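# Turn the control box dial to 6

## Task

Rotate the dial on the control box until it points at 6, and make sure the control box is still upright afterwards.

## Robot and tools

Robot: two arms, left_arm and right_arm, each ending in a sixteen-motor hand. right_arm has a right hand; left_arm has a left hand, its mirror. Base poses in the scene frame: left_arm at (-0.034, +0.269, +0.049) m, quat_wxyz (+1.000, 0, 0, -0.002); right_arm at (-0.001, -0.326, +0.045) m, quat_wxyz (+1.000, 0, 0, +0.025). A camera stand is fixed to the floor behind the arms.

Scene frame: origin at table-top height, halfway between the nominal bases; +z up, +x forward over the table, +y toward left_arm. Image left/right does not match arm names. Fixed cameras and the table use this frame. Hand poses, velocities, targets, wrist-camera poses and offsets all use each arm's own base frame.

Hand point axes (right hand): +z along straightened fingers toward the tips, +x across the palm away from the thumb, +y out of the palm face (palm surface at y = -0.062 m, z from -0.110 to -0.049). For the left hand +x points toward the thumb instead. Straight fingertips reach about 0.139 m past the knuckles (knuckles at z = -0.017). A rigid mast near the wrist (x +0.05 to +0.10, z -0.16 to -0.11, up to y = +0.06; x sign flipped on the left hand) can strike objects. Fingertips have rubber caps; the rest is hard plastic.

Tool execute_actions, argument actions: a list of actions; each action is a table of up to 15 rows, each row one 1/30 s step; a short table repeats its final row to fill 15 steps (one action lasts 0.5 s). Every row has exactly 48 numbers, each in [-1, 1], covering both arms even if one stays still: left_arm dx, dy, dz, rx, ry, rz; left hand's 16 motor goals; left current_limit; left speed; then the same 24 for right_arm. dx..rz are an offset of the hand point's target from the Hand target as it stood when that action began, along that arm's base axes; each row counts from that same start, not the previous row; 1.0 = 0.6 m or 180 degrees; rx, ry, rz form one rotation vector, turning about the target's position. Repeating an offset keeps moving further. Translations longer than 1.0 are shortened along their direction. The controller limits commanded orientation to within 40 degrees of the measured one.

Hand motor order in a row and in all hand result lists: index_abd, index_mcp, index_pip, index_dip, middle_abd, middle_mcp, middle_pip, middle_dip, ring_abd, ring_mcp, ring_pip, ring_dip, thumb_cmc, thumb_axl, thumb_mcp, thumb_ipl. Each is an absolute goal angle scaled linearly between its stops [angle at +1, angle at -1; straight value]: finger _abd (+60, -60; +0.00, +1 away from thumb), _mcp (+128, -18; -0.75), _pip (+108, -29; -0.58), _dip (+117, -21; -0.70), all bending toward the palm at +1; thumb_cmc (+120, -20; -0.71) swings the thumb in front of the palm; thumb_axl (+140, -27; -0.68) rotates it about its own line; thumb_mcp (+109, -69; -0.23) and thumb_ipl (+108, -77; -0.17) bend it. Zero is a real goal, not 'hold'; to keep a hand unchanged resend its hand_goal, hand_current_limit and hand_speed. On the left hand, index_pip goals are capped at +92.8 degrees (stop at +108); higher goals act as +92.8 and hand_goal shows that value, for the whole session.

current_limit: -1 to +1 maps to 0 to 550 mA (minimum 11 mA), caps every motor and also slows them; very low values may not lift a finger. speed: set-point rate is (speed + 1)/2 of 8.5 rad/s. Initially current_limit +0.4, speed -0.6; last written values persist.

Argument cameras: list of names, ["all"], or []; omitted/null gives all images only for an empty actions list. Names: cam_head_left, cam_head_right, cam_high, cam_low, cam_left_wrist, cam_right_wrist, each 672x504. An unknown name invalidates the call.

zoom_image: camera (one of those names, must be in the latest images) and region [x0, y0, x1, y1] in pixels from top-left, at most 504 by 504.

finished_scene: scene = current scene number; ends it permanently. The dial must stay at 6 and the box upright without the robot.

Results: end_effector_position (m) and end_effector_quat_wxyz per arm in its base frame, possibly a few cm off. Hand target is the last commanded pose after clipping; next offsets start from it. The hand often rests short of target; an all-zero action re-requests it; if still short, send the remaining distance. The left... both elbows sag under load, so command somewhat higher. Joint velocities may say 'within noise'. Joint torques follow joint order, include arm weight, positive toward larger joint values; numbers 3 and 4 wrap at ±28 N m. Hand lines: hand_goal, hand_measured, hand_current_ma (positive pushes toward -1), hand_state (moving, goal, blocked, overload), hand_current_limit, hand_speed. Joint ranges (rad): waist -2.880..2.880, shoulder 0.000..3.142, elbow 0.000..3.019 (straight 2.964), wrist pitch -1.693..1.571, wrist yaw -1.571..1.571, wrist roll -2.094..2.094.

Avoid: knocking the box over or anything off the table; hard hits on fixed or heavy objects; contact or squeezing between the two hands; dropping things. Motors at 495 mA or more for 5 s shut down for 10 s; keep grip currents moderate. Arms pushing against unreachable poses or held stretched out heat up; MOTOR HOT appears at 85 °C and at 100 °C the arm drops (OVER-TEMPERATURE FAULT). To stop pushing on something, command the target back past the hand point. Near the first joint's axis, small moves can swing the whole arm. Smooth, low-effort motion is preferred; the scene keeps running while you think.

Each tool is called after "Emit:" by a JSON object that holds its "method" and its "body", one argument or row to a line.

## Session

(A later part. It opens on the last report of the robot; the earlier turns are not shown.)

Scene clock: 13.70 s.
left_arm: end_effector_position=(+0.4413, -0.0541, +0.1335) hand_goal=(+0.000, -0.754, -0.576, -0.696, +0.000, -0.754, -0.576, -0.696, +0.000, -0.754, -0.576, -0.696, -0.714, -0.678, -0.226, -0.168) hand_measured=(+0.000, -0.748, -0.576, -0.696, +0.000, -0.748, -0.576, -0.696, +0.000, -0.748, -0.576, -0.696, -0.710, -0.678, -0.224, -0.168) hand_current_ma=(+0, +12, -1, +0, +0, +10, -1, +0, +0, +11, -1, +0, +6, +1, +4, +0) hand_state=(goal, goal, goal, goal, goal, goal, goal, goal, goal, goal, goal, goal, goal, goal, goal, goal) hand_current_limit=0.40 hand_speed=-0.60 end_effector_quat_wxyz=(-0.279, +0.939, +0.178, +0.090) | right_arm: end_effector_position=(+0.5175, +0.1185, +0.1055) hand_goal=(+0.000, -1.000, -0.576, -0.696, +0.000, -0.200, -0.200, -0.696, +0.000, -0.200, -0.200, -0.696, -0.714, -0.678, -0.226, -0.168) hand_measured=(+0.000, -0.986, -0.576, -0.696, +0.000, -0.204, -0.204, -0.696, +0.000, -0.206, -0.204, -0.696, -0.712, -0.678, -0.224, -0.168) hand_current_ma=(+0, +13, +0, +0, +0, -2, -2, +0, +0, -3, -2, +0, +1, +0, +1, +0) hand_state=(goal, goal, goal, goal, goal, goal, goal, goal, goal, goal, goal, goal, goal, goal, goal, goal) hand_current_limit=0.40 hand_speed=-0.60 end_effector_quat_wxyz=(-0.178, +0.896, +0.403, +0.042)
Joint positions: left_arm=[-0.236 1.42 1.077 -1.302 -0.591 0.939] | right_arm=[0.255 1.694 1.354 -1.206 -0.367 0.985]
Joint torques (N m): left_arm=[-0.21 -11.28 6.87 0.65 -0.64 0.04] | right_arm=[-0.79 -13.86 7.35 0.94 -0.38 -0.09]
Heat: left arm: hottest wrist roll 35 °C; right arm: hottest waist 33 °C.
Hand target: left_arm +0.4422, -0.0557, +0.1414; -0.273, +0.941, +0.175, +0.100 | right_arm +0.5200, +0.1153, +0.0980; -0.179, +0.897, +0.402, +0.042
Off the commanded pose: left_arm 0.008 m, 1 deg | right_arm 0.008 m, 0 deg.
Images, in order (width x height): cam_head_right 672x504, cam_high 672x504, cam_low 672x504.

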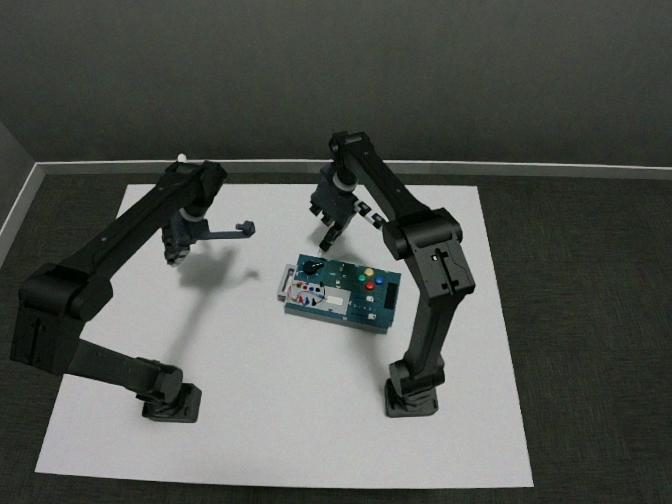

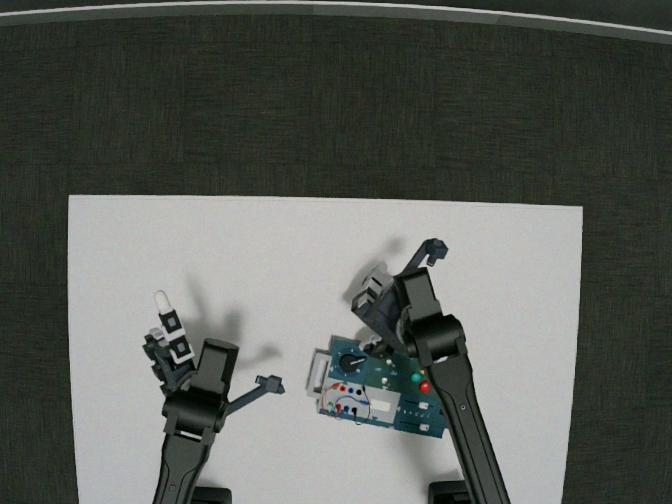

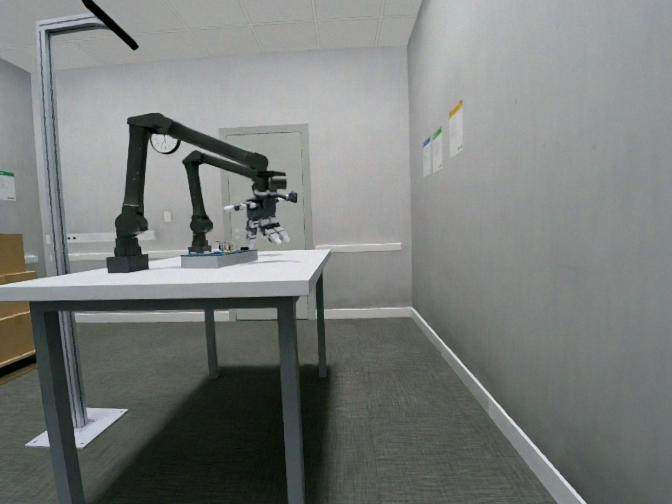

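Emit:
{"method": "execute_actions", "body": {
  "actions": [
    [[0,0,0,0,0,0,0,-0.754,-0.576,-0.696,0,-0.754,-0.576,-0.696,0,-0.754,-0.576,-0.696,-0.714,-0.678,-0.226,-0.168,0.4,-0.6,-0.022,-0.003,-0.007,0,0,0,0,-1,-0.576,-0.696,0,-0.2,-0.2,-0.696,0,-0.2,-0.2,-0.696,-0.714,-0.678,-0.226,-0.168,0.4,-0.6]],
    [[0,0,0,0,0,0,0,-0.754,-0.576,-0.696,0,-0.754,-0.576,-0.696,0,-0.754,-0.576,-0.696,-0.714,-0.678,-0.226,-0.168,0.4,-0.6,-0.018,0,0,0,0,0,0,-1,-0.576,-0.696,0,-0.2,-0.2,-0.696,0,-0.2,-0.2,-0.696,-0.714,-0.678,-0.226,-0.168,0.4,-0.6]]
  ],
  "cameras": ["cam_head_right","cam_head_left","cam_high","cam_low"]
}}

Emit:
{"method": "zoom_image", "body": {
  "camera": "cam_head_right",
  "region": [270, 210, 370, 310]
}}

Emit:
{"method": "zoom_image", "body": {
  "camera": "cam_high",
  "region": [310, 310, 410, 410]
}}

Emit:
{"method": "zoom_image", "body": {
  "camera": "cam_low",
  "region": [200, 200, 310, 280]
}}

Scene clock: 15.33 s.
left_arm: end_effector_position=(+0.4413, -0.0541, +0.1335) hand_goal=(+0.000, -0.754, -0.576, -0.696, +0.000, -0.754, -0.576, -0.696, +0.000, -0.754, -0.576, -0.696, -0.714, -0.678, -0.226, -0.168) hand_measured=(+0.000, -0.748, -0.576, -0.696, +0.000, -0.748, -0.576, -0.696, +0.000, -0.748, -0.576, -0.696, -0.710, -0.678, -0.224, -0.168) hand_current_ma=(+0, +12, -1, +0, +0, +10, -1, +0, +0, +11, -1, +0, +6, +1, +4, +0) hand_state=(goal, goal, goal, goal, goal, goal, goal, goal, goal, goal, goal, goal, goal, goal, goal, goal) hand_current_limit=0.40 hand_speed=-0.60 end_effector_quat_wxyz=(-0.279, +0.939, +0.178, +0.090) | right_arm: end_effector_position=(+0.5039, +0.1146, +0.0960) hand_goal=(+0.000, -1.000, -0.576, -0.696, +0.000, -0.200, -0.200, -0.696, +0.000, -0.200, -0.200, -0.696, -0.714, -0.678, -0.226, -0.168) hand_measured=(+0.028, -0.996, -0.576, -0.696, +0.000, -0.204, -0.204, -0.696, +0.000, -0.206, -0.204, -0.696, -0.712, -0.678, -0.224, -0.168) hand_current_ma=(+29, +2, +0, +0, +0, -3, -2, +0, +0, -3, -2, +0, +1, +0, +2, +0) hand_state=(blocked, goal, goal, goal, goal, goal, goal, goal, goal, goal, goal, goal, goal, goal, goal, goal) hand_current_limit=0.40 hand_speed=-0.60 end_effector_quat_wxyz=(-0.179, +0.896, +0.403, +0.046)
Joint positions: left_arm=[-0.236 1.42 1.077 -1.302 -0.591 0.939] | right_arm=[0.253 1.664 1.288 -1.163 -0.37 0.985]
Joint torques (N m): left_arm=[-0.15 -11.28 6.9 0.66 -0.64 0.05] | right_arm=[-0.09 -15.5 6.01 0.55 -0.28 0]
Heat: left arm: hottest wrist roll 35 °C; right arm: hottest waist 33 °C.
Hand target: left_arm +0.4422, -0.0557, +0.1414; -0.273, +0.941, +0.175, +0.100 | right_arm +0.4961, +0.1136, +0.0939; -0.179, +0.897, +0.402, +0.042
Off the commanded pose: left_arm 0.008 m, 1 deg | right_arm 0.008 m, 0 deg.
Images, in order (width x height): cam_head_left 672x504, cam_head_right 672x504, cam_high 672x504, cam_low 672x504.

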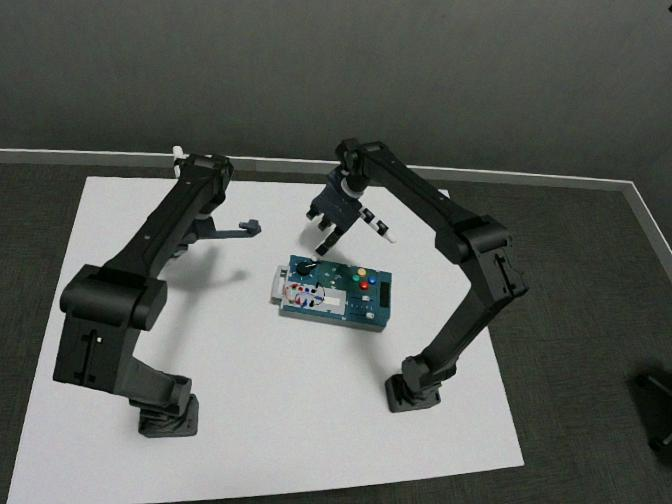

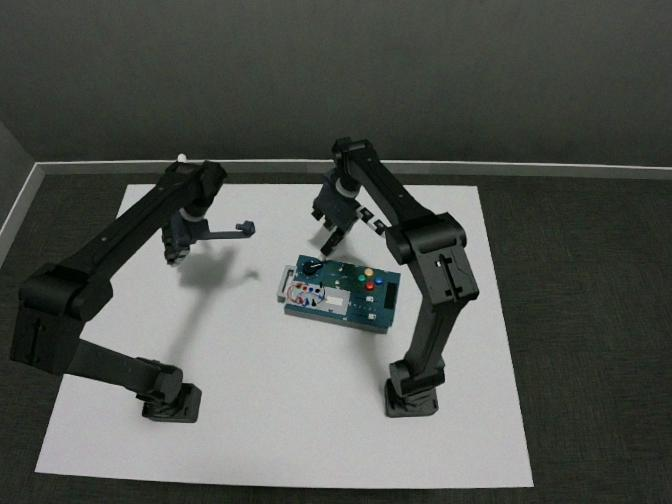

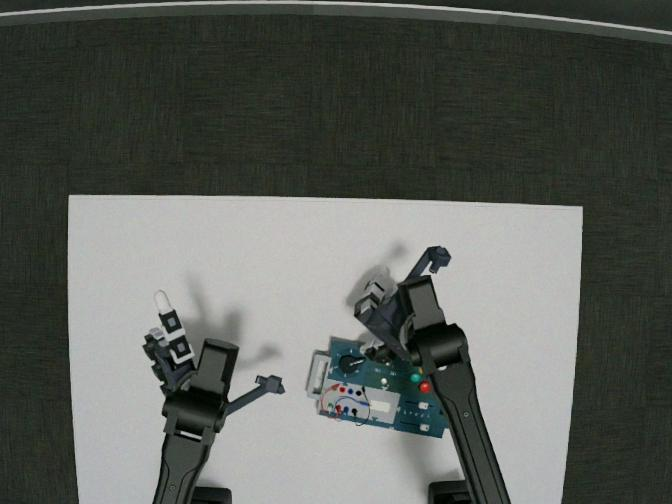

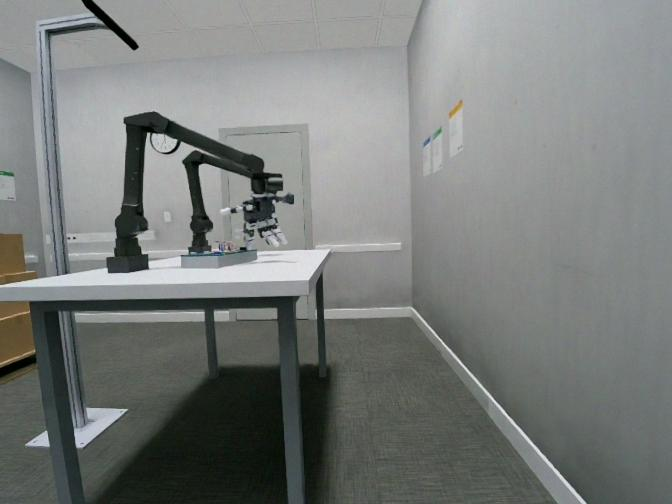

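Scaled by 5.040 from the camera's 672x504 image, which has a finer 960x720 frame.

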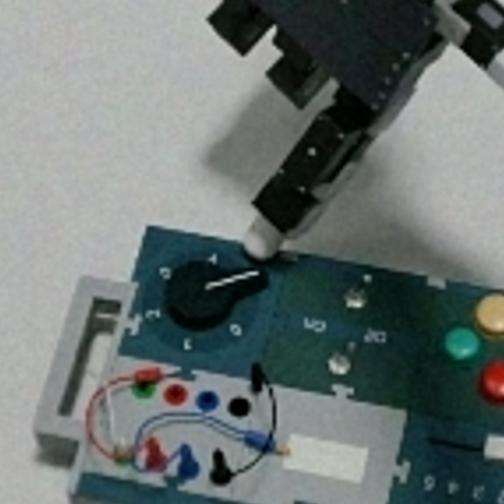

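Scaled by 5.040 from the camera's 672x504 image, which has a finer 960x720 frame.

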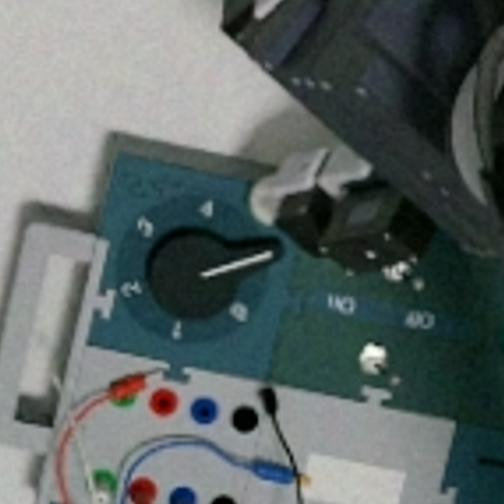

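Scaled by 4.582 from the camera's 672x504 image, which has a finer 960x720 frame.

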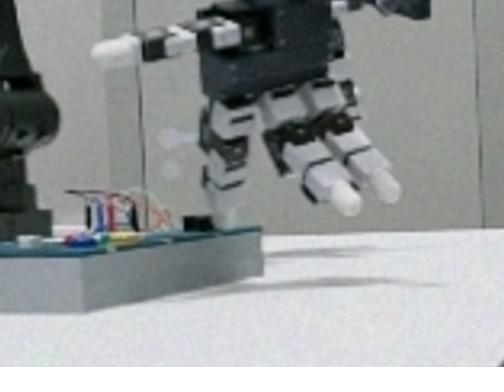

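Emit:
{"method": "execute_actions", "body": {
  "actions": [
    [[0,0,0,0,0,0,0,-0.754,-0.576,-0.696,0,-0.754,-0.576,-0.696,0,-0.754,-0.576,-0.696,-0.714,-0.678,-0.226,-0.168,0.4,-0.6,0.006,0,0.014,0,0,0,0,-1,-0.576,-0.696,0,-0.2,-0.2,-0.696,0,-0.2,-0.2,-0.696,-0.714,-0.678,-0.226,-0.168,0.4,-0.6]],
    [[0,0,0,0,0,0,0,-0.754,-0.576,-0.696,0,-0.754,-0.576,-0.696,0,-0.754,-0.576,-0.696,-0.714,-0.678,-0.226,-0.168,0.4,-0.6,-0.016,0,0,0,0,0,0,-1,-0.576,-0.696,0,-0.2,-0.2,-0.696,0,-0.2,-0.2,-0.696,-0.714,-0.678,-0.226,-0.168,0.4,-0.6]]
  ],
  "cameras": ["cam_head_right","cam_head_left","cam_high","cam_low"]
}}

Emit:
{"method": "zoom_image", "body": {
  "camera": "cam_head_right",
  "region": [270, 210, 370, 310]
}}

Emit:
{"method": "zoom_image", "body": {
  "camera": "cam_high",
  "region": [310, 310, 410, 410]
}}

Emit:
{"method": "zoom_image", "body": {
  "camera": "cam_low",
  "region": [200, 200, 310, 280]
}}

Scene clock: 18.33 s.
left_arm: end_effector_position=(+0.4413, -0.0541, +0.1335) hand_goal=(+0.000, -0.754, -0.576, -0.696, +0.000, -0.754, -0.576, -0.696, +0.000, -0.754, -0.576, -0.696, -0.714, -0.678, -0.226, -0.168) hand_measured=(+0.000, -0.748, -0.576, -0.696, +0.000, -0.748, -0.576, -0.696, +0.000, -0.748, -0.576, -0.696, -0.710, -0.678, -0.224, -0.168) hand_current_ma=(+0, +12, -1, +0, +0, +10, -1, +0, +0, +11, -1, +0, +6, +1, +4, +0) hand_state=(goal, goal, goal, goal, goal, goal, goal, goal, goal, goal, goal, goal, goal, goal, goal, goal) hand_current_limit=0.40 hand_speed=-0.60 end_effector_quat_wxyz=(-0.279, +0.939, +0.178, +0.090) | right_arm: end_effector_position=(+0.4985, +0.1132, +0.0969) hand_goal=(+0.000, -1.000, -0.576, -0.696, +0.000, -0.200, -0.200, -0.696, +0.000, -0.200, -0.200, -0.696, -0.714, -0.678, -0.226, -0.168) hand_measured=(+0.012, -0.990, -0.574, -0.696, +0.000, -0.204, -0.204, -0.696, +0.000, -0.206, -0.204, -0.696, -0.712, -0.678, -0.224, -0.168) hand_current_ma=(+7, +7, +0, +0, +0, -3, -2, +0, +0, -3, -2, +0, +1, +0, +2, +0) hand_state=(goal, goal, goal, goal, goal, goal, goal, goal, goal, goal, goal, goal, goal, goal, goal, goal) hand_current_limit=0.40 hand_speed=-0.60 end_effector_quat_wxyz=(-0.179, +0.897, +0.403, +0.045)
Joint positions: left_arm=[-0.236 1.42 1.077 -1.302 -0.591 0.939] | right_arm=[0.253 1.651 1.275 -1.165 -0.37 0.985]
Joint torques (N m): left_arm=[-0.15 -11.28 6.9 0.66 -0.65 0.05] | right_arm=[0.38 -15.91 6.68 -0.01 -0.28 0.05]
Heat: left arm: hottest wrist roll 35 °C; right arm: hottest waist 33 °C.
Hand target: left_arm +0.4422, -0.0557, +0.1414; -0.273, +0.941, +0.175, +0.100 | right_arm +0.4900, +0.1136, +0.1022; -0.179, +0.897, +0.402, +0.042
Off the commanded pose: left_arm 0.008 m, 1 deg | right_arm 0.010 m, 0 deg.
Images, in order (width x height): cam_head_left 672x504, cam_head_right 672x504, cam_high 672x504, cam_low 672x504.

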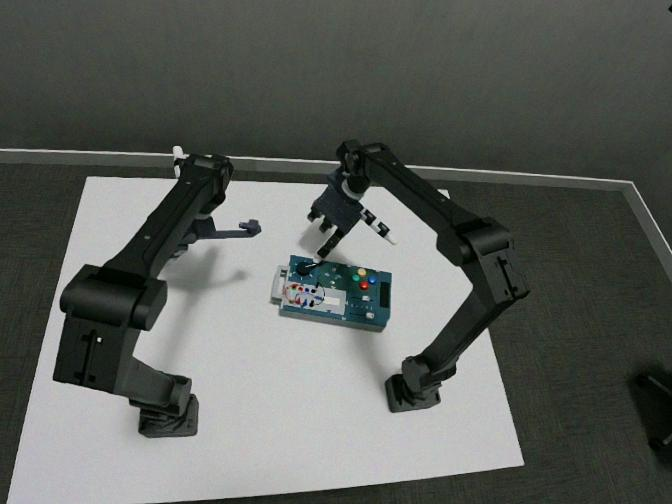

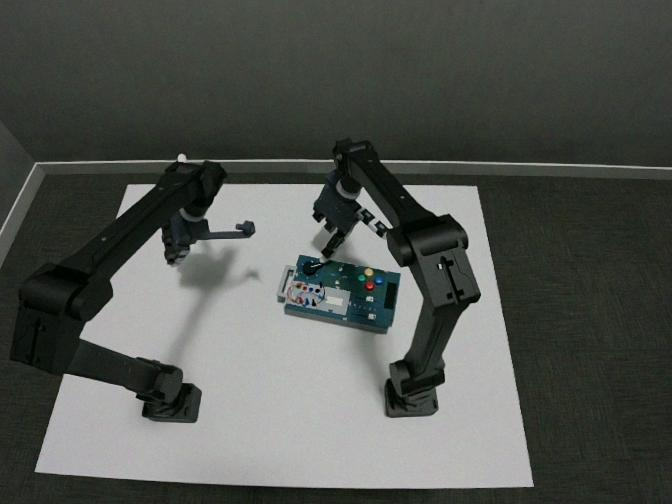

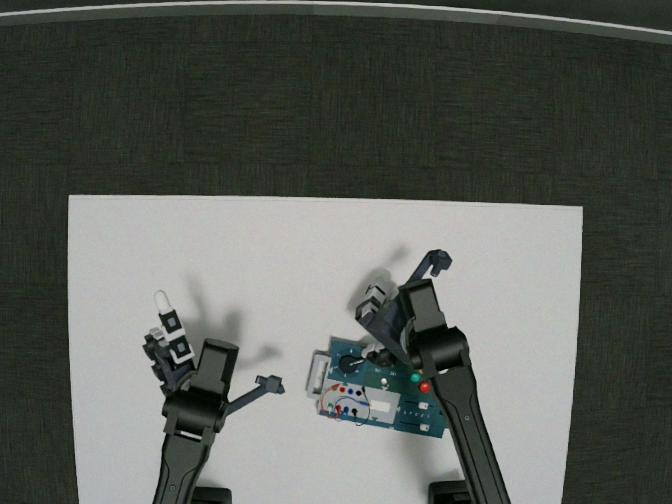

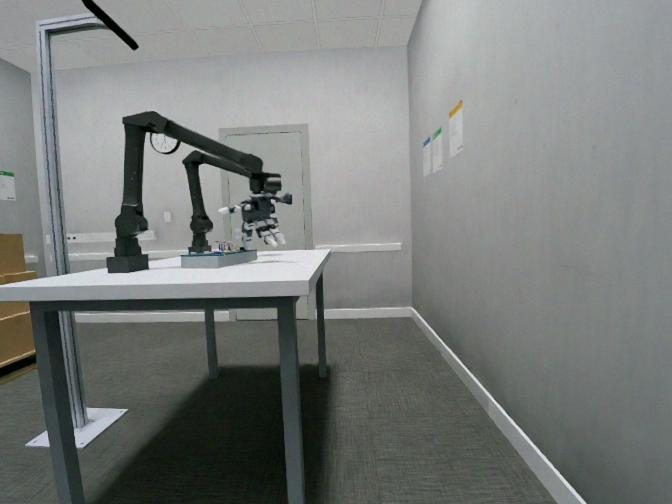

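Scaled by 5.040 from the camera's 672x504 image, which has a finer 960x720 frame.

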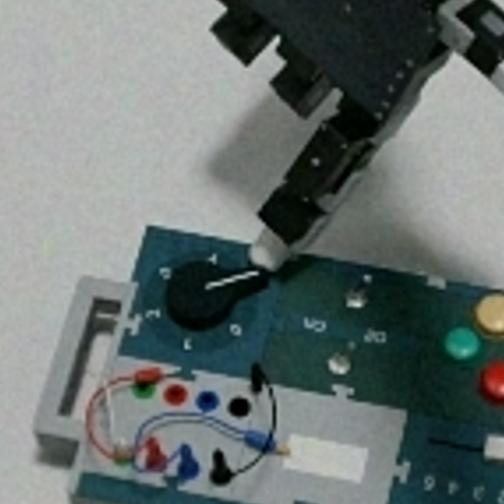

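Scaled by 5.040 from the camera's 672x504 image, which has a finer 960x720 frame.

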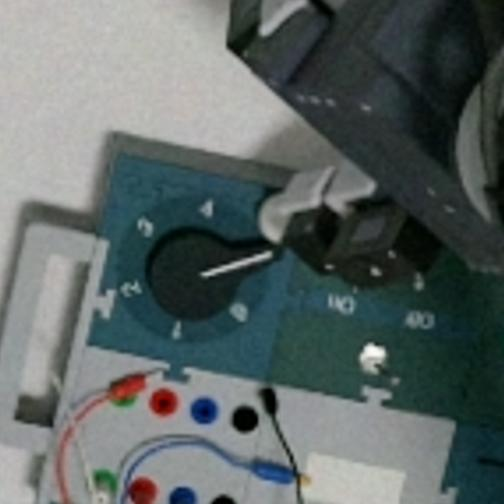

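Scaled by 4.582 from the camera's 672x504 image, which has a finer 960x720 frame.

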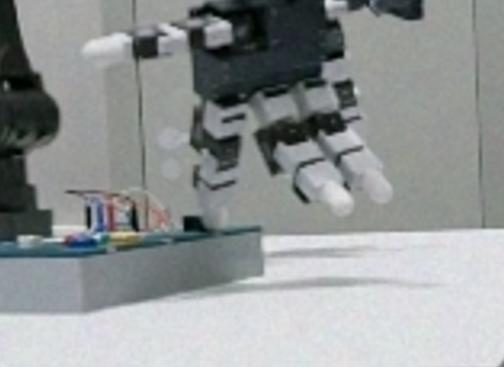

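Emit:
{"method": "execute_actions", "body": {
  "actions": [
    [[0,0,0,0,0,0,0,-0.754,-0.576,-0.696,0,-0.754,-0.576,-0.696,0,-0.754,-0.576,-0.696,-0.714,-0.678,-0.226,-0.168,0.4,-0.6,0.006,0.014,0.01,0,0,0,0,-1,-0.576,-0.696,0,-0.2,-0.2,-0.696,0,-0.2,-0.2,-0.696,-0.714,-0.678,-0.226,-0.168,0.4,-0.6]],
    [[0,0,0,0,0,0,0,-0.754,-0.576,-0.696,0,-0.754,-0.576,-0.696,0,-0.754,-0.576,-0.696,-0.714,-0.678,-0.226,-0.168,0.4,-0.6,-0.016,0,0,0,0,0,0,-1,-0.576,-0.696,0,-0.2,-0.2,-0.696,0,-0.2,-0.2,-0.696,-0.714,-0.678,-0.226,-0.168,0.4,-0.6]]
  ],
  "cameras": ["cam_head_right","cam_head_left","cam_high","cam_low"]
}}

Emit:
{"method": "zoom_image", "body": {
  "camera": "cam_head_right",
  "region": [270, 210, 370, 310]
}}

Emit:
{"method": "zoom_image", "body": {
  "camera": "cam_high",
  "region": [310, 310, 410, 410]
}}

Emit:
{"method": "zoom_image", "body": {
  "camera": "cam_low",
  "region": [200, 200, 310, 280]
}}

Scene clock: 19.87 s.
left_arm: end_effector_position=(+0.4413, -0.0541, +0.1335) hand_goal=(+0.000, -0.754, -0.576, -0.696, +0.000, -0.754, -0.576, -0.696, +0.000, -0.754, -0.576, -0.696, -0.714, -0.678, -0.226, -0.168) hand_measured=(+0.000, -0.748, -0.576, -0.696, +0.000, -0.748, -0.576, -0.696, +0.000, -0.748, -0.576, -0.696, -0.710, -0.678, -0.224, -0.168) hand_current_ma=(+0, +12, -1, +0, +0, +10, -1, +0, +0, +11, -1, +0, +6, +1, +4, +0) hand_state=(goal, goal, goal, goal, goal, goal, goal, goal, goal, goal, goal, goal, goal, goal, goal, goal) hand_current_limit=0.40 hand_speed=-0.60 end_effector_quat_wxyz=(-0.279, +0.939, +0.178, +0.090) | right_arm: end_effector_position=(+0.4934, +0.1154, +0.1008) hand_goal=(+0.000, -1.000, -0.576, -0.696, +0.000, -0.200, -0.200, -0.696, +0.000, -0.200, -0.200, -0.696, -0.714, -0.678, -0.226, -0.168) hand_measured=(+0.010, -0.970, -0.562, -0.690, +0.000, -0.204, -0.204, -0.696, +0.000, -0.206, -0.204, -0.696, -0.712, -0.678, -0.224, -0.168) hand_current_ma=(+6, +41, +11, +3, +0, -3, -2, +0, +0, -3, -2, +0, +1, +0, +2, +0) hand_state=(goal, blocked, goal, goal, goal, goal, goal, goal, goal, goal, goal, goal, goal, goal, goal, goal) hand_current_limit=0.40 hand_speed=-0.60 end_effector_quat_wxyz=(-0.178, +0.898, +0.400, +0.043)
Joint positions: left_arm=[-0.236 1.42 1.077 -1.302 -0.591 0.939] | right_arm=[0.262 1.639 1.27 -1.171 -0.366 1.001]
Joint torques (N m): left_arm=[-0.21 -11.22 6.89 0.64 -0.65 0.05] | right_arm=[1.26 -16.15 6.86 0.02 -0.39 0.13]
Heat: left arm: hottest wrist roll 35 °C; right arm: hottest waist 33 °C.
Hand target: left_arm +0.4422, -0.0557, +0.1414; -0.273, +0.941, +0.175, +0.100 | right_arm +0.4840, +0.1220, +0.1084; -0.179, +0.897, +0.402, +0.042
Off the commanded pose: left_arm 0.008 m, 1 deg | right_arm 0.014 m, 0 deg.
Images, in order (width x height): cam_head_left 672x504, cam_head_right 672x504, cam_high 672x504, cam_low 672x504.

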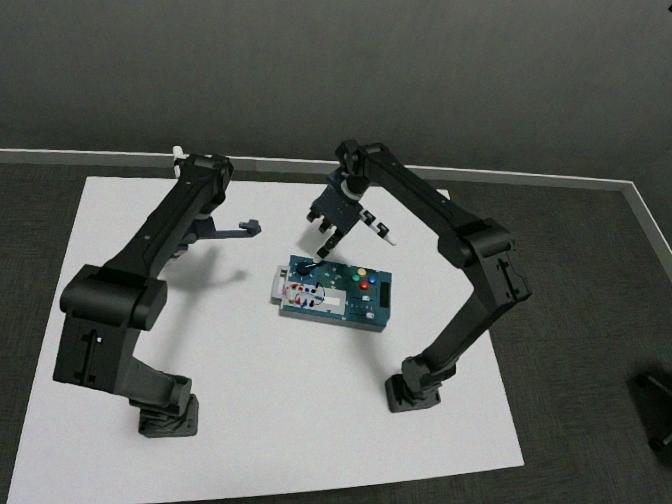

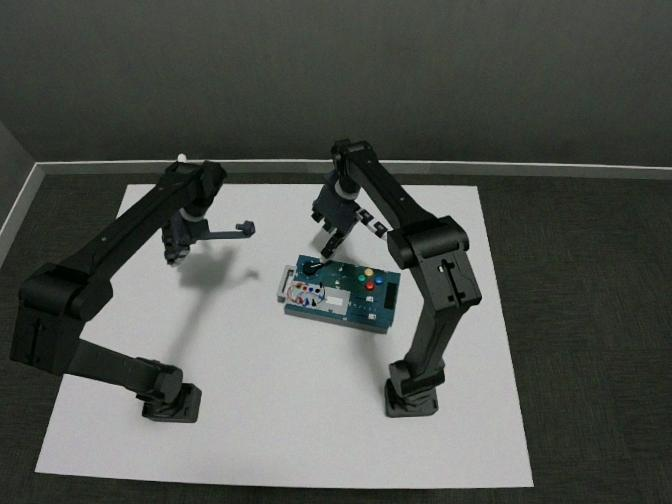

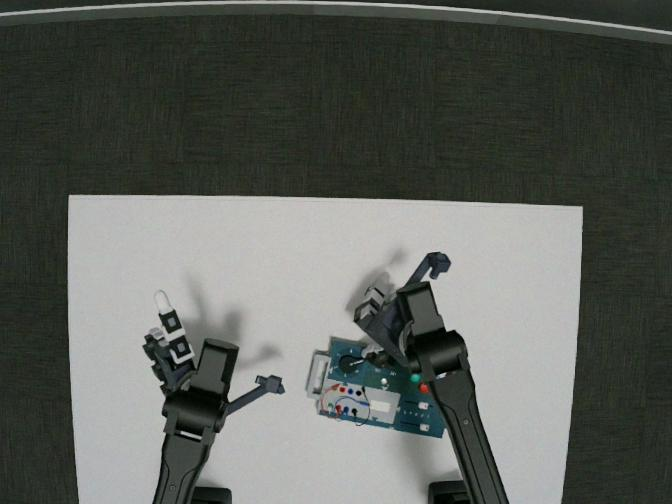

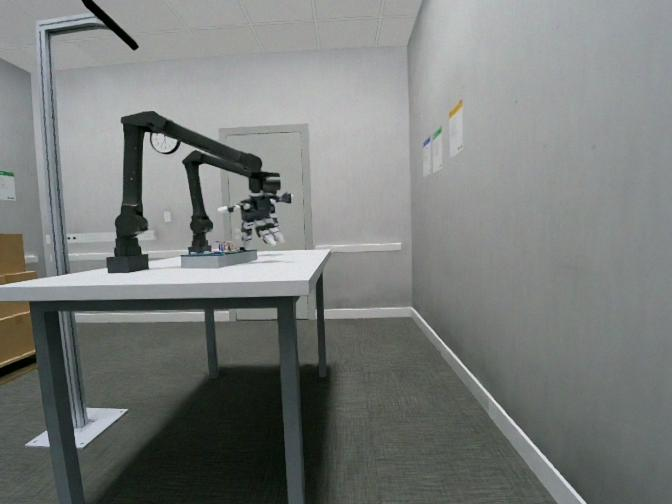

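Scaled by 5.040 from the camera's 672x504 image, which has a finer 960x720 frame.

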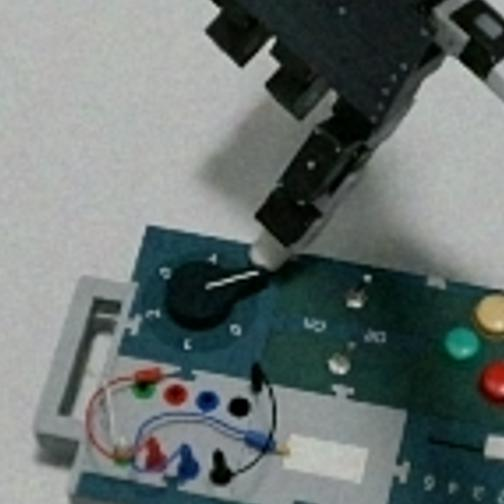

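Scaled by 5.040 from the camera's 672x504 image, which has a finer 960x720 frame.

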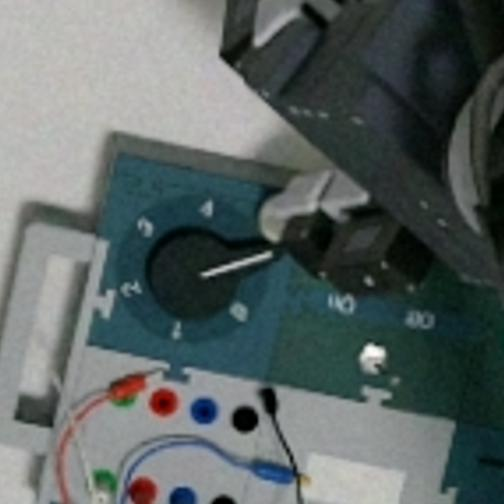

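Scaled by 4.582 from the camera's 672x504 image, which has a finer 960x720 frame.

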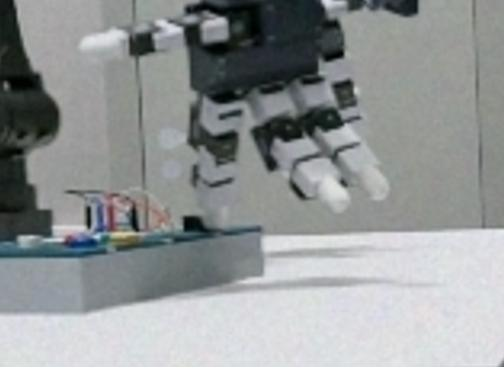

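Emit:
{"method": "execute_actions", "body": {
  "actions": [
    [[0,0,0,0,0,0,0,-0.754,-0.576,-0.696,0,-0.754,-0.576,-0.696,0,-0.754,-0.576,-0.696,-0.714,-0.678,-0.226,-0.168,0.4,-0.6,-0.02,0,0,0,0,0,0,-1,-0.576,-0.696,0,-0.2,-0.2,-0.696,0,-0.2,-0.2,-0.696,-0.714,-0.678,-0.226,-0.168,0.4,-0.6]],
    [[0,0,0,0,0,0,0,-0.754,-0.576,-0.696,0,-0.754,-0.576,-0.696,0,-0.754,-0.576,-0.696,-0.714,-0.678,-0.226,-0.168,0.4,-0.6,-0.016,0,0,0,0,0,0,-1,-0.576,-0.696,0,-0.2,-0.2,-0.696,0,-0.2,-0.2,-0.696,-0.714,-0.678,-0.226,-0.168,0.4,-0.6]]
  ],
  "cameras": ["cam_head_right","cam_high","cam_low"]
}}

Emit:
{"method": "zoom_image", "body": {
  "camera": "cam_head_right",
  "region": [270, 210, 370, 310]
}}

Emit:
{"method": "zoom_image", "body": {
  "camera": "cam_high",
  "region": [310, 310, 410, 410]
}}

Emit:
{"method": "zoom_image", "body": {
  "camera": "cam_low",
  "region": [200, 200, 310, 280]
}}

Scene clock: 27.93 s.
left_arm: end_effector_position=(+0.4413, -0.0541, +0.1335) hand_goal=(+0.000, -0.754, -0.576, -0.696, +0.000, -0.754, -0.576, -0.696, +0.000, -0.754, -0.576, -0.696, -0.714, -0.678, -0.226, -0.168) hand_measured=(+0.000, -0.748, -0.576, -0.696, +0.000, -0.748, -0.576, -0.696, +0.000, -0.748, -0.576, -0.696, -0.710, -0.678, -0.224, -0.168) hand_current_ma=(+0, +12, -1, +0, +0, +10, -1, +0, +0, +11, -1, +0, +6, +1, +4, +0) hand_state=(goal, goal, goal, goal, goal, goal, goal, goal, goal, goal, goal, goal, goal, goal, goal, goal) hand_current_limit=0.40 hand_speed=-0.60 end_effector_quat_wxyz=(-0.279, +0.939, +0.178, +0.090) | right_arm: end_effector_position=(+0.4654, +0.1163, +0.0999) hand_goal=(+0.000, -1.000, -0.576, -0.696, +0.000, -0.200, -0.200, -0.696, +0.000, -0.200, -0.200, -0.696, -0.714, -0.678, -0.226, -0.168) hand_measured=(+0.000, -0.982, -0.570, -0.692, +0.000, -0.204, -0.204, -0.696, +0.000, -0.206, -0.204, -0.696, -0.712, -0.678, -0.224, -0.168) hand_current_ma=(+0, +19, +3, +1, +0, -3, -2, +0, +0, -3, -2, +0, +1, +0, +2, +0) hand_state=(goal, goal, goal, goal, goal, goal, goal, goal, goal, goal, goal, goal, goal, goal, goal, goal) hand_current_limit=0.40 hand_speed=-0.60 end_effector_quat_wxyz=(-0.179, +0.899, +0.399, +0.033)
Joint positions: left_arm=[-0.236 1.42 1.077 -1.302 -0.591 0.939] | right_arm=[0.28 1.585 1.203 -1.171 -0.366 1.018]
Joint torques (N m): left_arm=[-0.21 -11.16 6.9 0.66 -0.64 0.04] | right_arm=[0.85 -15.03 7.06 0.58 -0.38 0.11]
Heat: left arm: hottest wrist roll 35 °C; right arm: hottest waist 33 °C.
Hand target: left_arm +0.4422, -0.0557, +0.1414; -0.273, +0.941, +0.175, +0.100 | right_arm +0.4624, +0.1219, +0.1083; -0.179, +0.897, +0.402, +0.042
Off the commanded pose: left_arm 0.008 m, 1 deg | right_arm 0.010 m, 1 deg.
Images, in order (width x height): cam_head_right 672x504, cam_high 672x504, cam_low 672x504.

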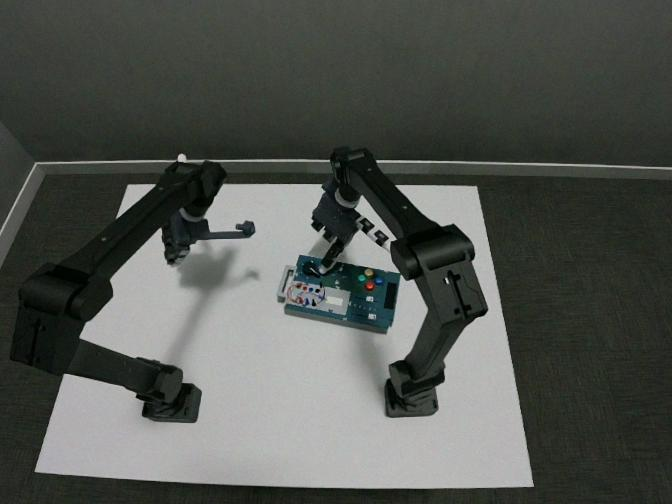

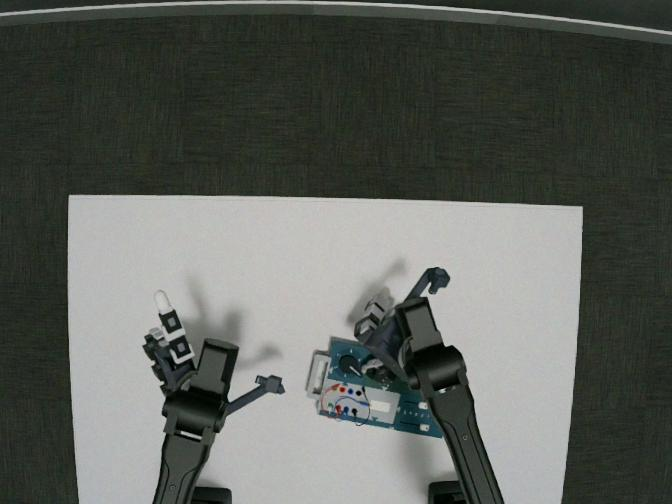

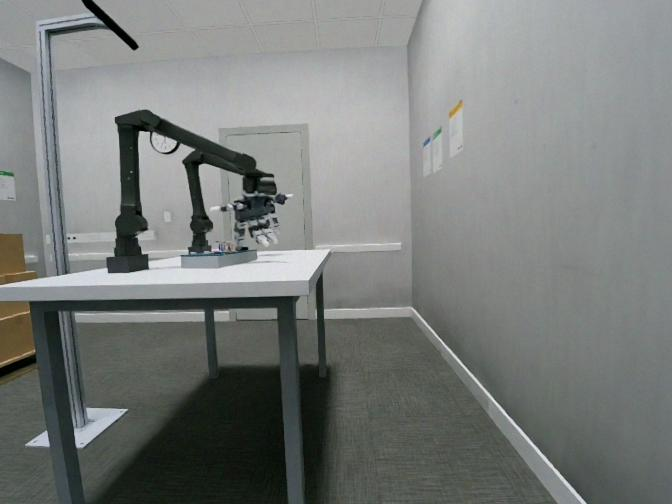

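Scaled by 5.040 from the camera's 672x504 image, which has a finer 960x720 frame.

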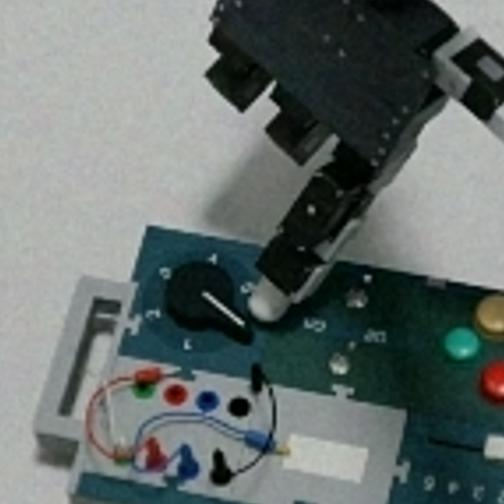

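Scaled by 5.040 from the camera's 672x504 image, which has a finer 960x720 frame.

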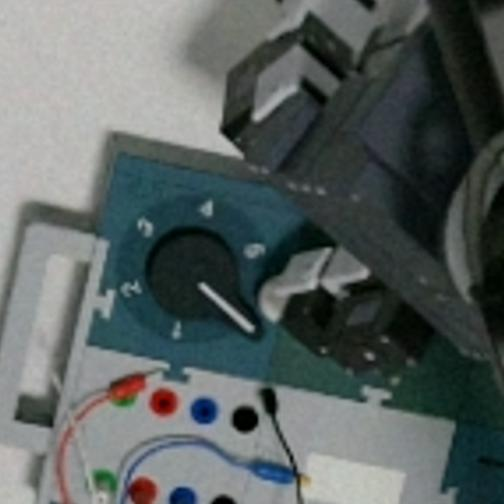

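Scaled by 4.582 from the camera's 672x504 image, which has a finer 960x720 frame.

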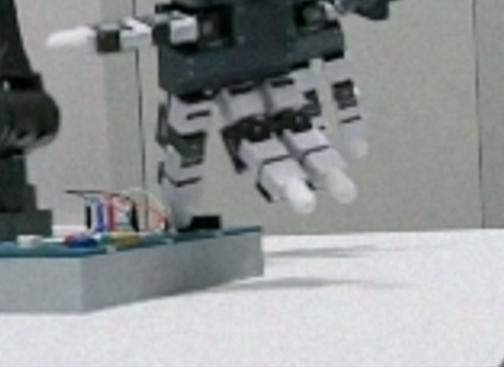

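Emit:
{"method": "zoom_image", "body": {
  "camera": "cam_high",
  "region": [325, 335, 375, 385]
}}

Emit:
{"method": "zoom_image", "body": {
  "camera": "cam_head_right",
  "region": [292, 250, 337, 286]
}}

Scaled by 10.080 from the camera's 672x504 image, which has a finer 960x720 frame.

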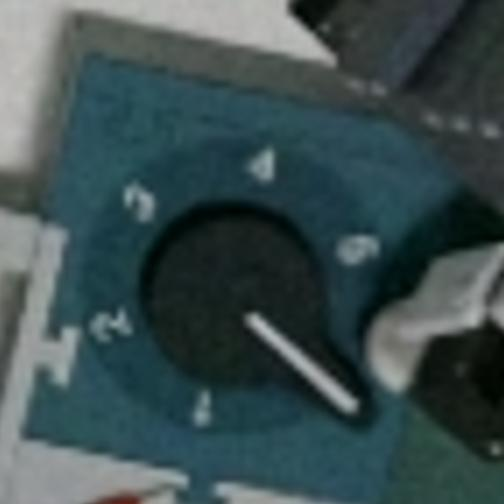

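Scaled by 11.200 from the camera's 672x504 image, which has a finer 960x720 frame.

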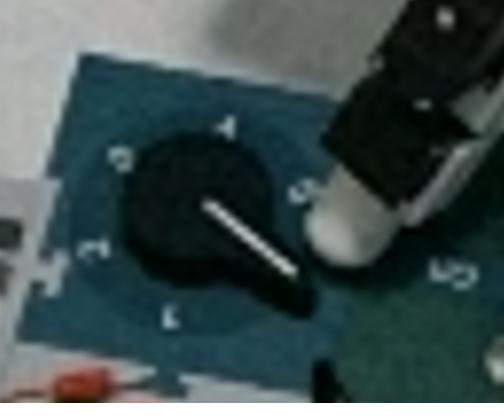

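Emit:
{"method": "zoom_image", "body": {
  "camera": "cam_high",
  "region": [340, 345, 370, 380]
}}

Emit:
{"method": "zoom_image", "body": {
  "camera": "cam_low",
  "region": [225, 235, 265, 260]
}}

Scaled by 14.400 from the camera's 672x504 image, which has a finer 960x720 frame.

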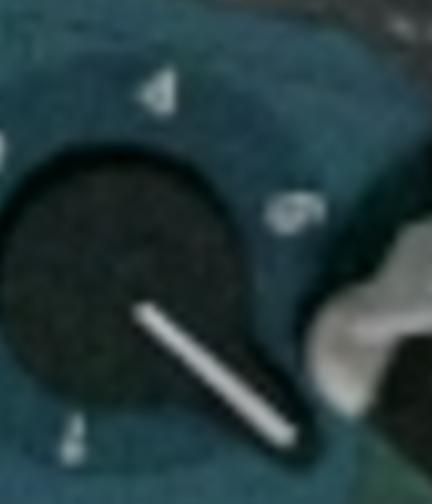

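Scaled by 12.600 from the camera's 672x504 image, which has a finer 960x720 frame.

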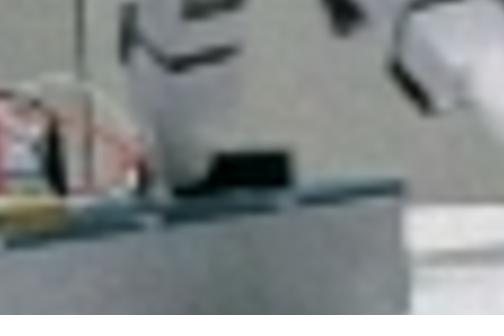

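Emit:
{"method": "execute_actions", "body": {
  "actions": [
    [[0,0,0,0,0,0,0,-0.754,-0.576,-0.696,0,-0.754,-0.576,-0.696,0,-0.754,-0.576,-0.696,-0.714,-0.678,-0.226,-0.168,0.4,-0.6,0.025,-0.025,0.01,0,0,0,0,-1,-0.576,-0.696,0,-0.2,-0.2,-0.696,0,-0.2,-0.2,-0.696,-0.714,-0.678,-0.226,-0.168,0.4,-0.6]],
    [[0,0,0,0,0,0,0,-0.754,-0.576,-0.696,0,-0.754,-0.576,-0.696,0,-0.754,-0.576,-0.696,-0.714,-0.678,-0.226,-0.168,0.4,-0.6,0.01,-0.03,0.07,0,0,0,0,-1,-0.576,-0.696,0,-0.2,-0.2,-0.696,0,-0.2,-0.2,-0.696,-0.714,-0.678,-0.226,-0.168,0.4,-0.6]]
  ],
  "cameras": ["cam_head_right","cam_head_left","cam_high","cam_low"]
}}

Emit:
{"method": "zoom_image", "body": {
  "camera": "cam_high",
  "region": [325, 335, 375, 385]
}}

Emit:
{"method": "zoom_image", "body": {
  "camera": "cam_head_right",
  "region": [292, 250, 337, 286]
}}

Emit:
{"method": "zoom_image", "body": {
  "camera": "cam_head_left",
  "region": [282, 248, 327, 284]
}}

Scene clock: 30.43 s.
left_arm: end_effector_position=(+0.4413, -0.0541, +0.1335) hand_goal=(+0.000, -0.754, -0.576, -0.696, +0.000, -0.754, -0.576, -0.696, +0.000, -0.754, -0.576, -0.696, -0.714, -0.678, -0.226, -0.168) hand_measured=(+0.000, -0.748, -0.576, -0.696, +0.000, -0.748, -0.576, -0.696, +0.000, -0.748, -0.576, -0.696, -0.710, -0.678, -0.224, -0.168) hand_current_ma=(+0, +12, -1, +0, +0, +10, -1, +0, +0, +11, -1, +0, +6, +1, +4, +0) hand_state=(goal, goal, goal, goal, goal, goal, goal, goal, goal, goal, goal, goal, goal, goal, goal, goal) hand_current_limit=0.40 hand_speed=-0.60 end_effector_quat_wxyz=(-0.279, +0.939, +0.178, +0.090) | right_arm: end_effector_position=(+0.4629, +0.0873, +0.1266) hand_goal=(+0.000, -1.000, -0.576, -0.696, +0.000, -0.200, -0.200, -0.696, +0.000, -0.200, -0.200, -0.696, -0.714, -0.678, -0.226, -0.168) hand_measured=(+0.000, -0.984, -0.570, -0.692, +0.000, -0.204, -0.204, -0.696, +0.000, -0.206, -0.204, -0.696, -0.712, -0.678, -0.224, -0.168) hand_current_ma=(+0, +17, +3, +1, +0, -3, -2, +0, +0, -3, -2, +0, +1, +0, +2, +0) hand_state=(goal, goal, goal, goal, goal, goal, goal, goal, goal, goal, goal, goal, goal, goal, goal, goal) hand_current_limit=0.40 hand_speed=-0.60 end_effector_quat_wxyz=(-0.184, +0.900, +0.395, +0.011)
Joint positions: left_arm=[-0.236 1.42 1.077 -1.302 -0.591 0.939] | right_arm=[0.219 1.572 1.264 -1.316 -0.367 0.952]
Joint torques (N m): left_arm=[-0.15 -11.11 6.87 0.66 -0.64 0.05] | right_arm=[-0.79 -14.33 12.36 -0.31 -0.38 -0.12]
Heat: left arm: hottest elbow 35 °C; right arm: hottest elbow 34 °C.
Hand target: left_arm +0.4422, -0.0557, +0.1414; -0.273, +0.941, +0.175, +0.100 | right_arm +0.4834, +0.0889, +0.1563; -0.179, +0.897, +0.402, +0.042
Off the commanded pose: left_arm 0.008 m, 1 deg | right_arm 0.036 m, 4 deg.
Images, in order (width x height): cam_head_left 672x504, cam_head_right 672x504, cam_high 672x504, cam_low 672x504.

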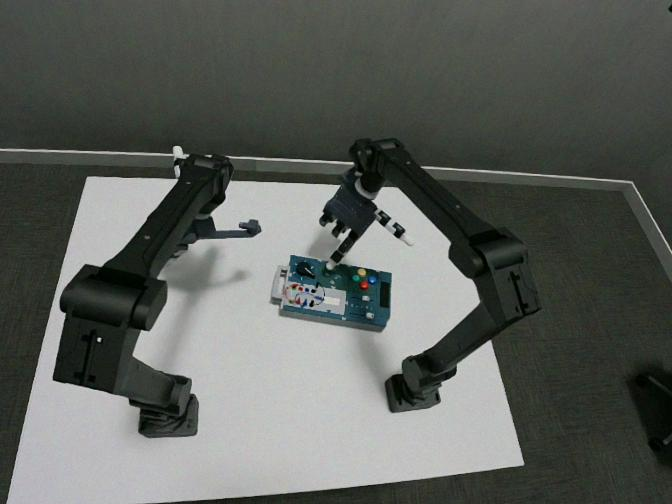

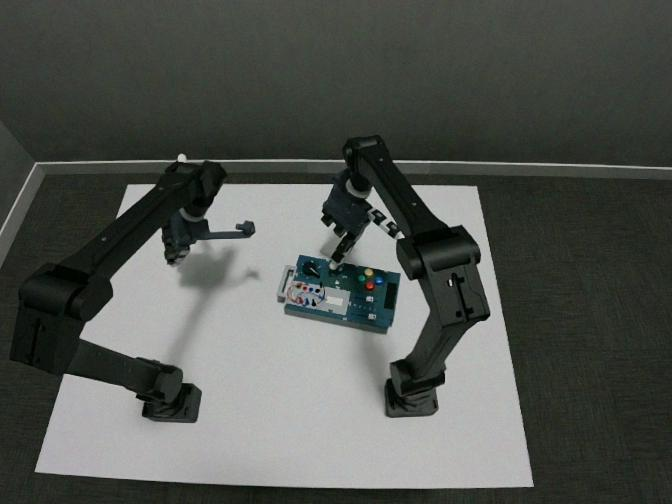

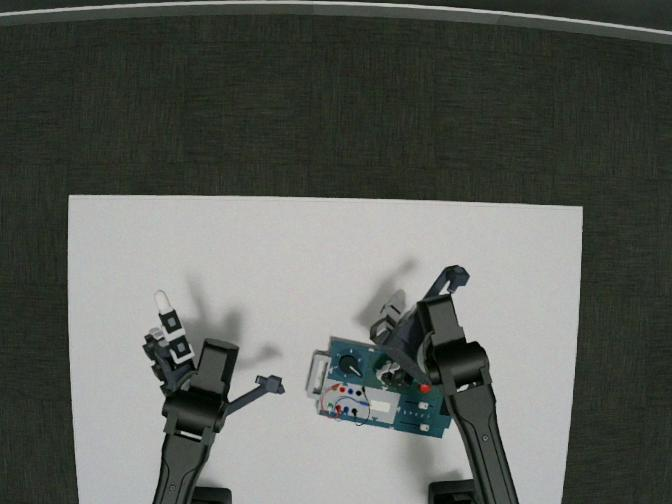

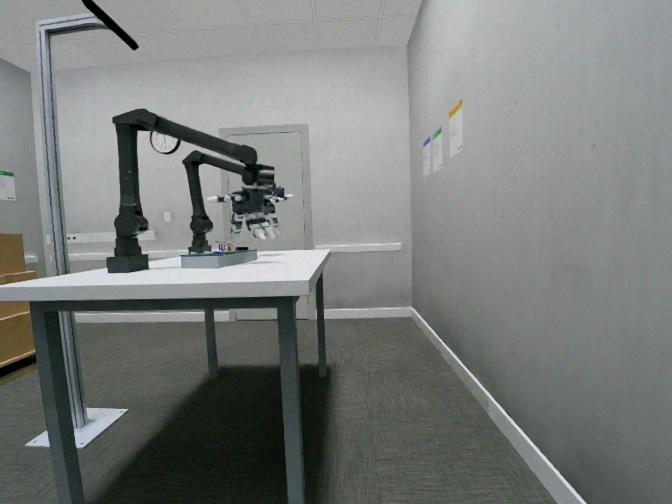

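Scaled by 10.080 from the camera's 672x504 image, which has a finer 960x720 frame.

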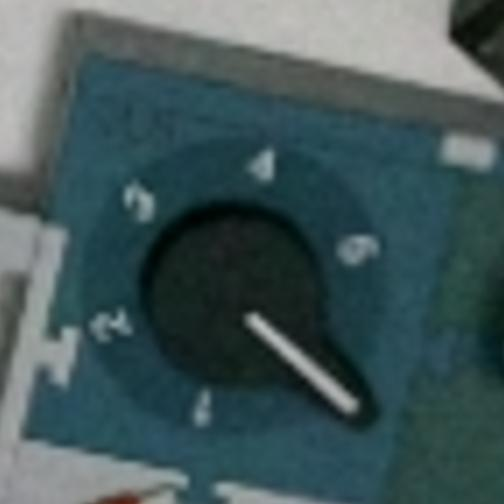

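Scaled by 11.200 from the camera's 672x504 image, which has a finer 960x720 frame.

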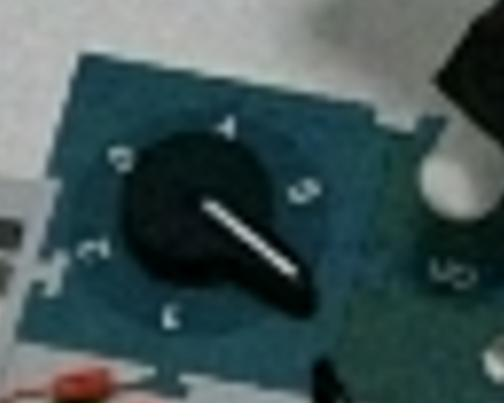

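Scaled by 11.200 from the camera's 672x504 image, which has a finer 960x720 frame.

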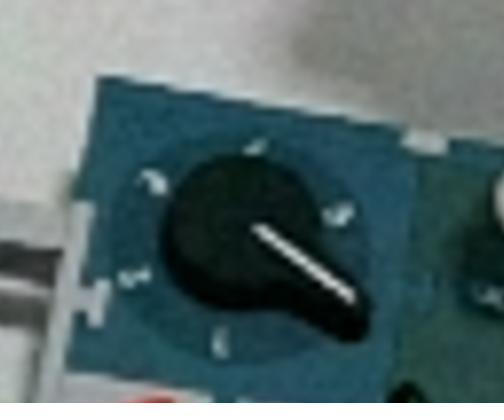

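Emit:
{"method": "finished_scene", "body": {
  "scene": 1
}}

The scene is finished: the task was done.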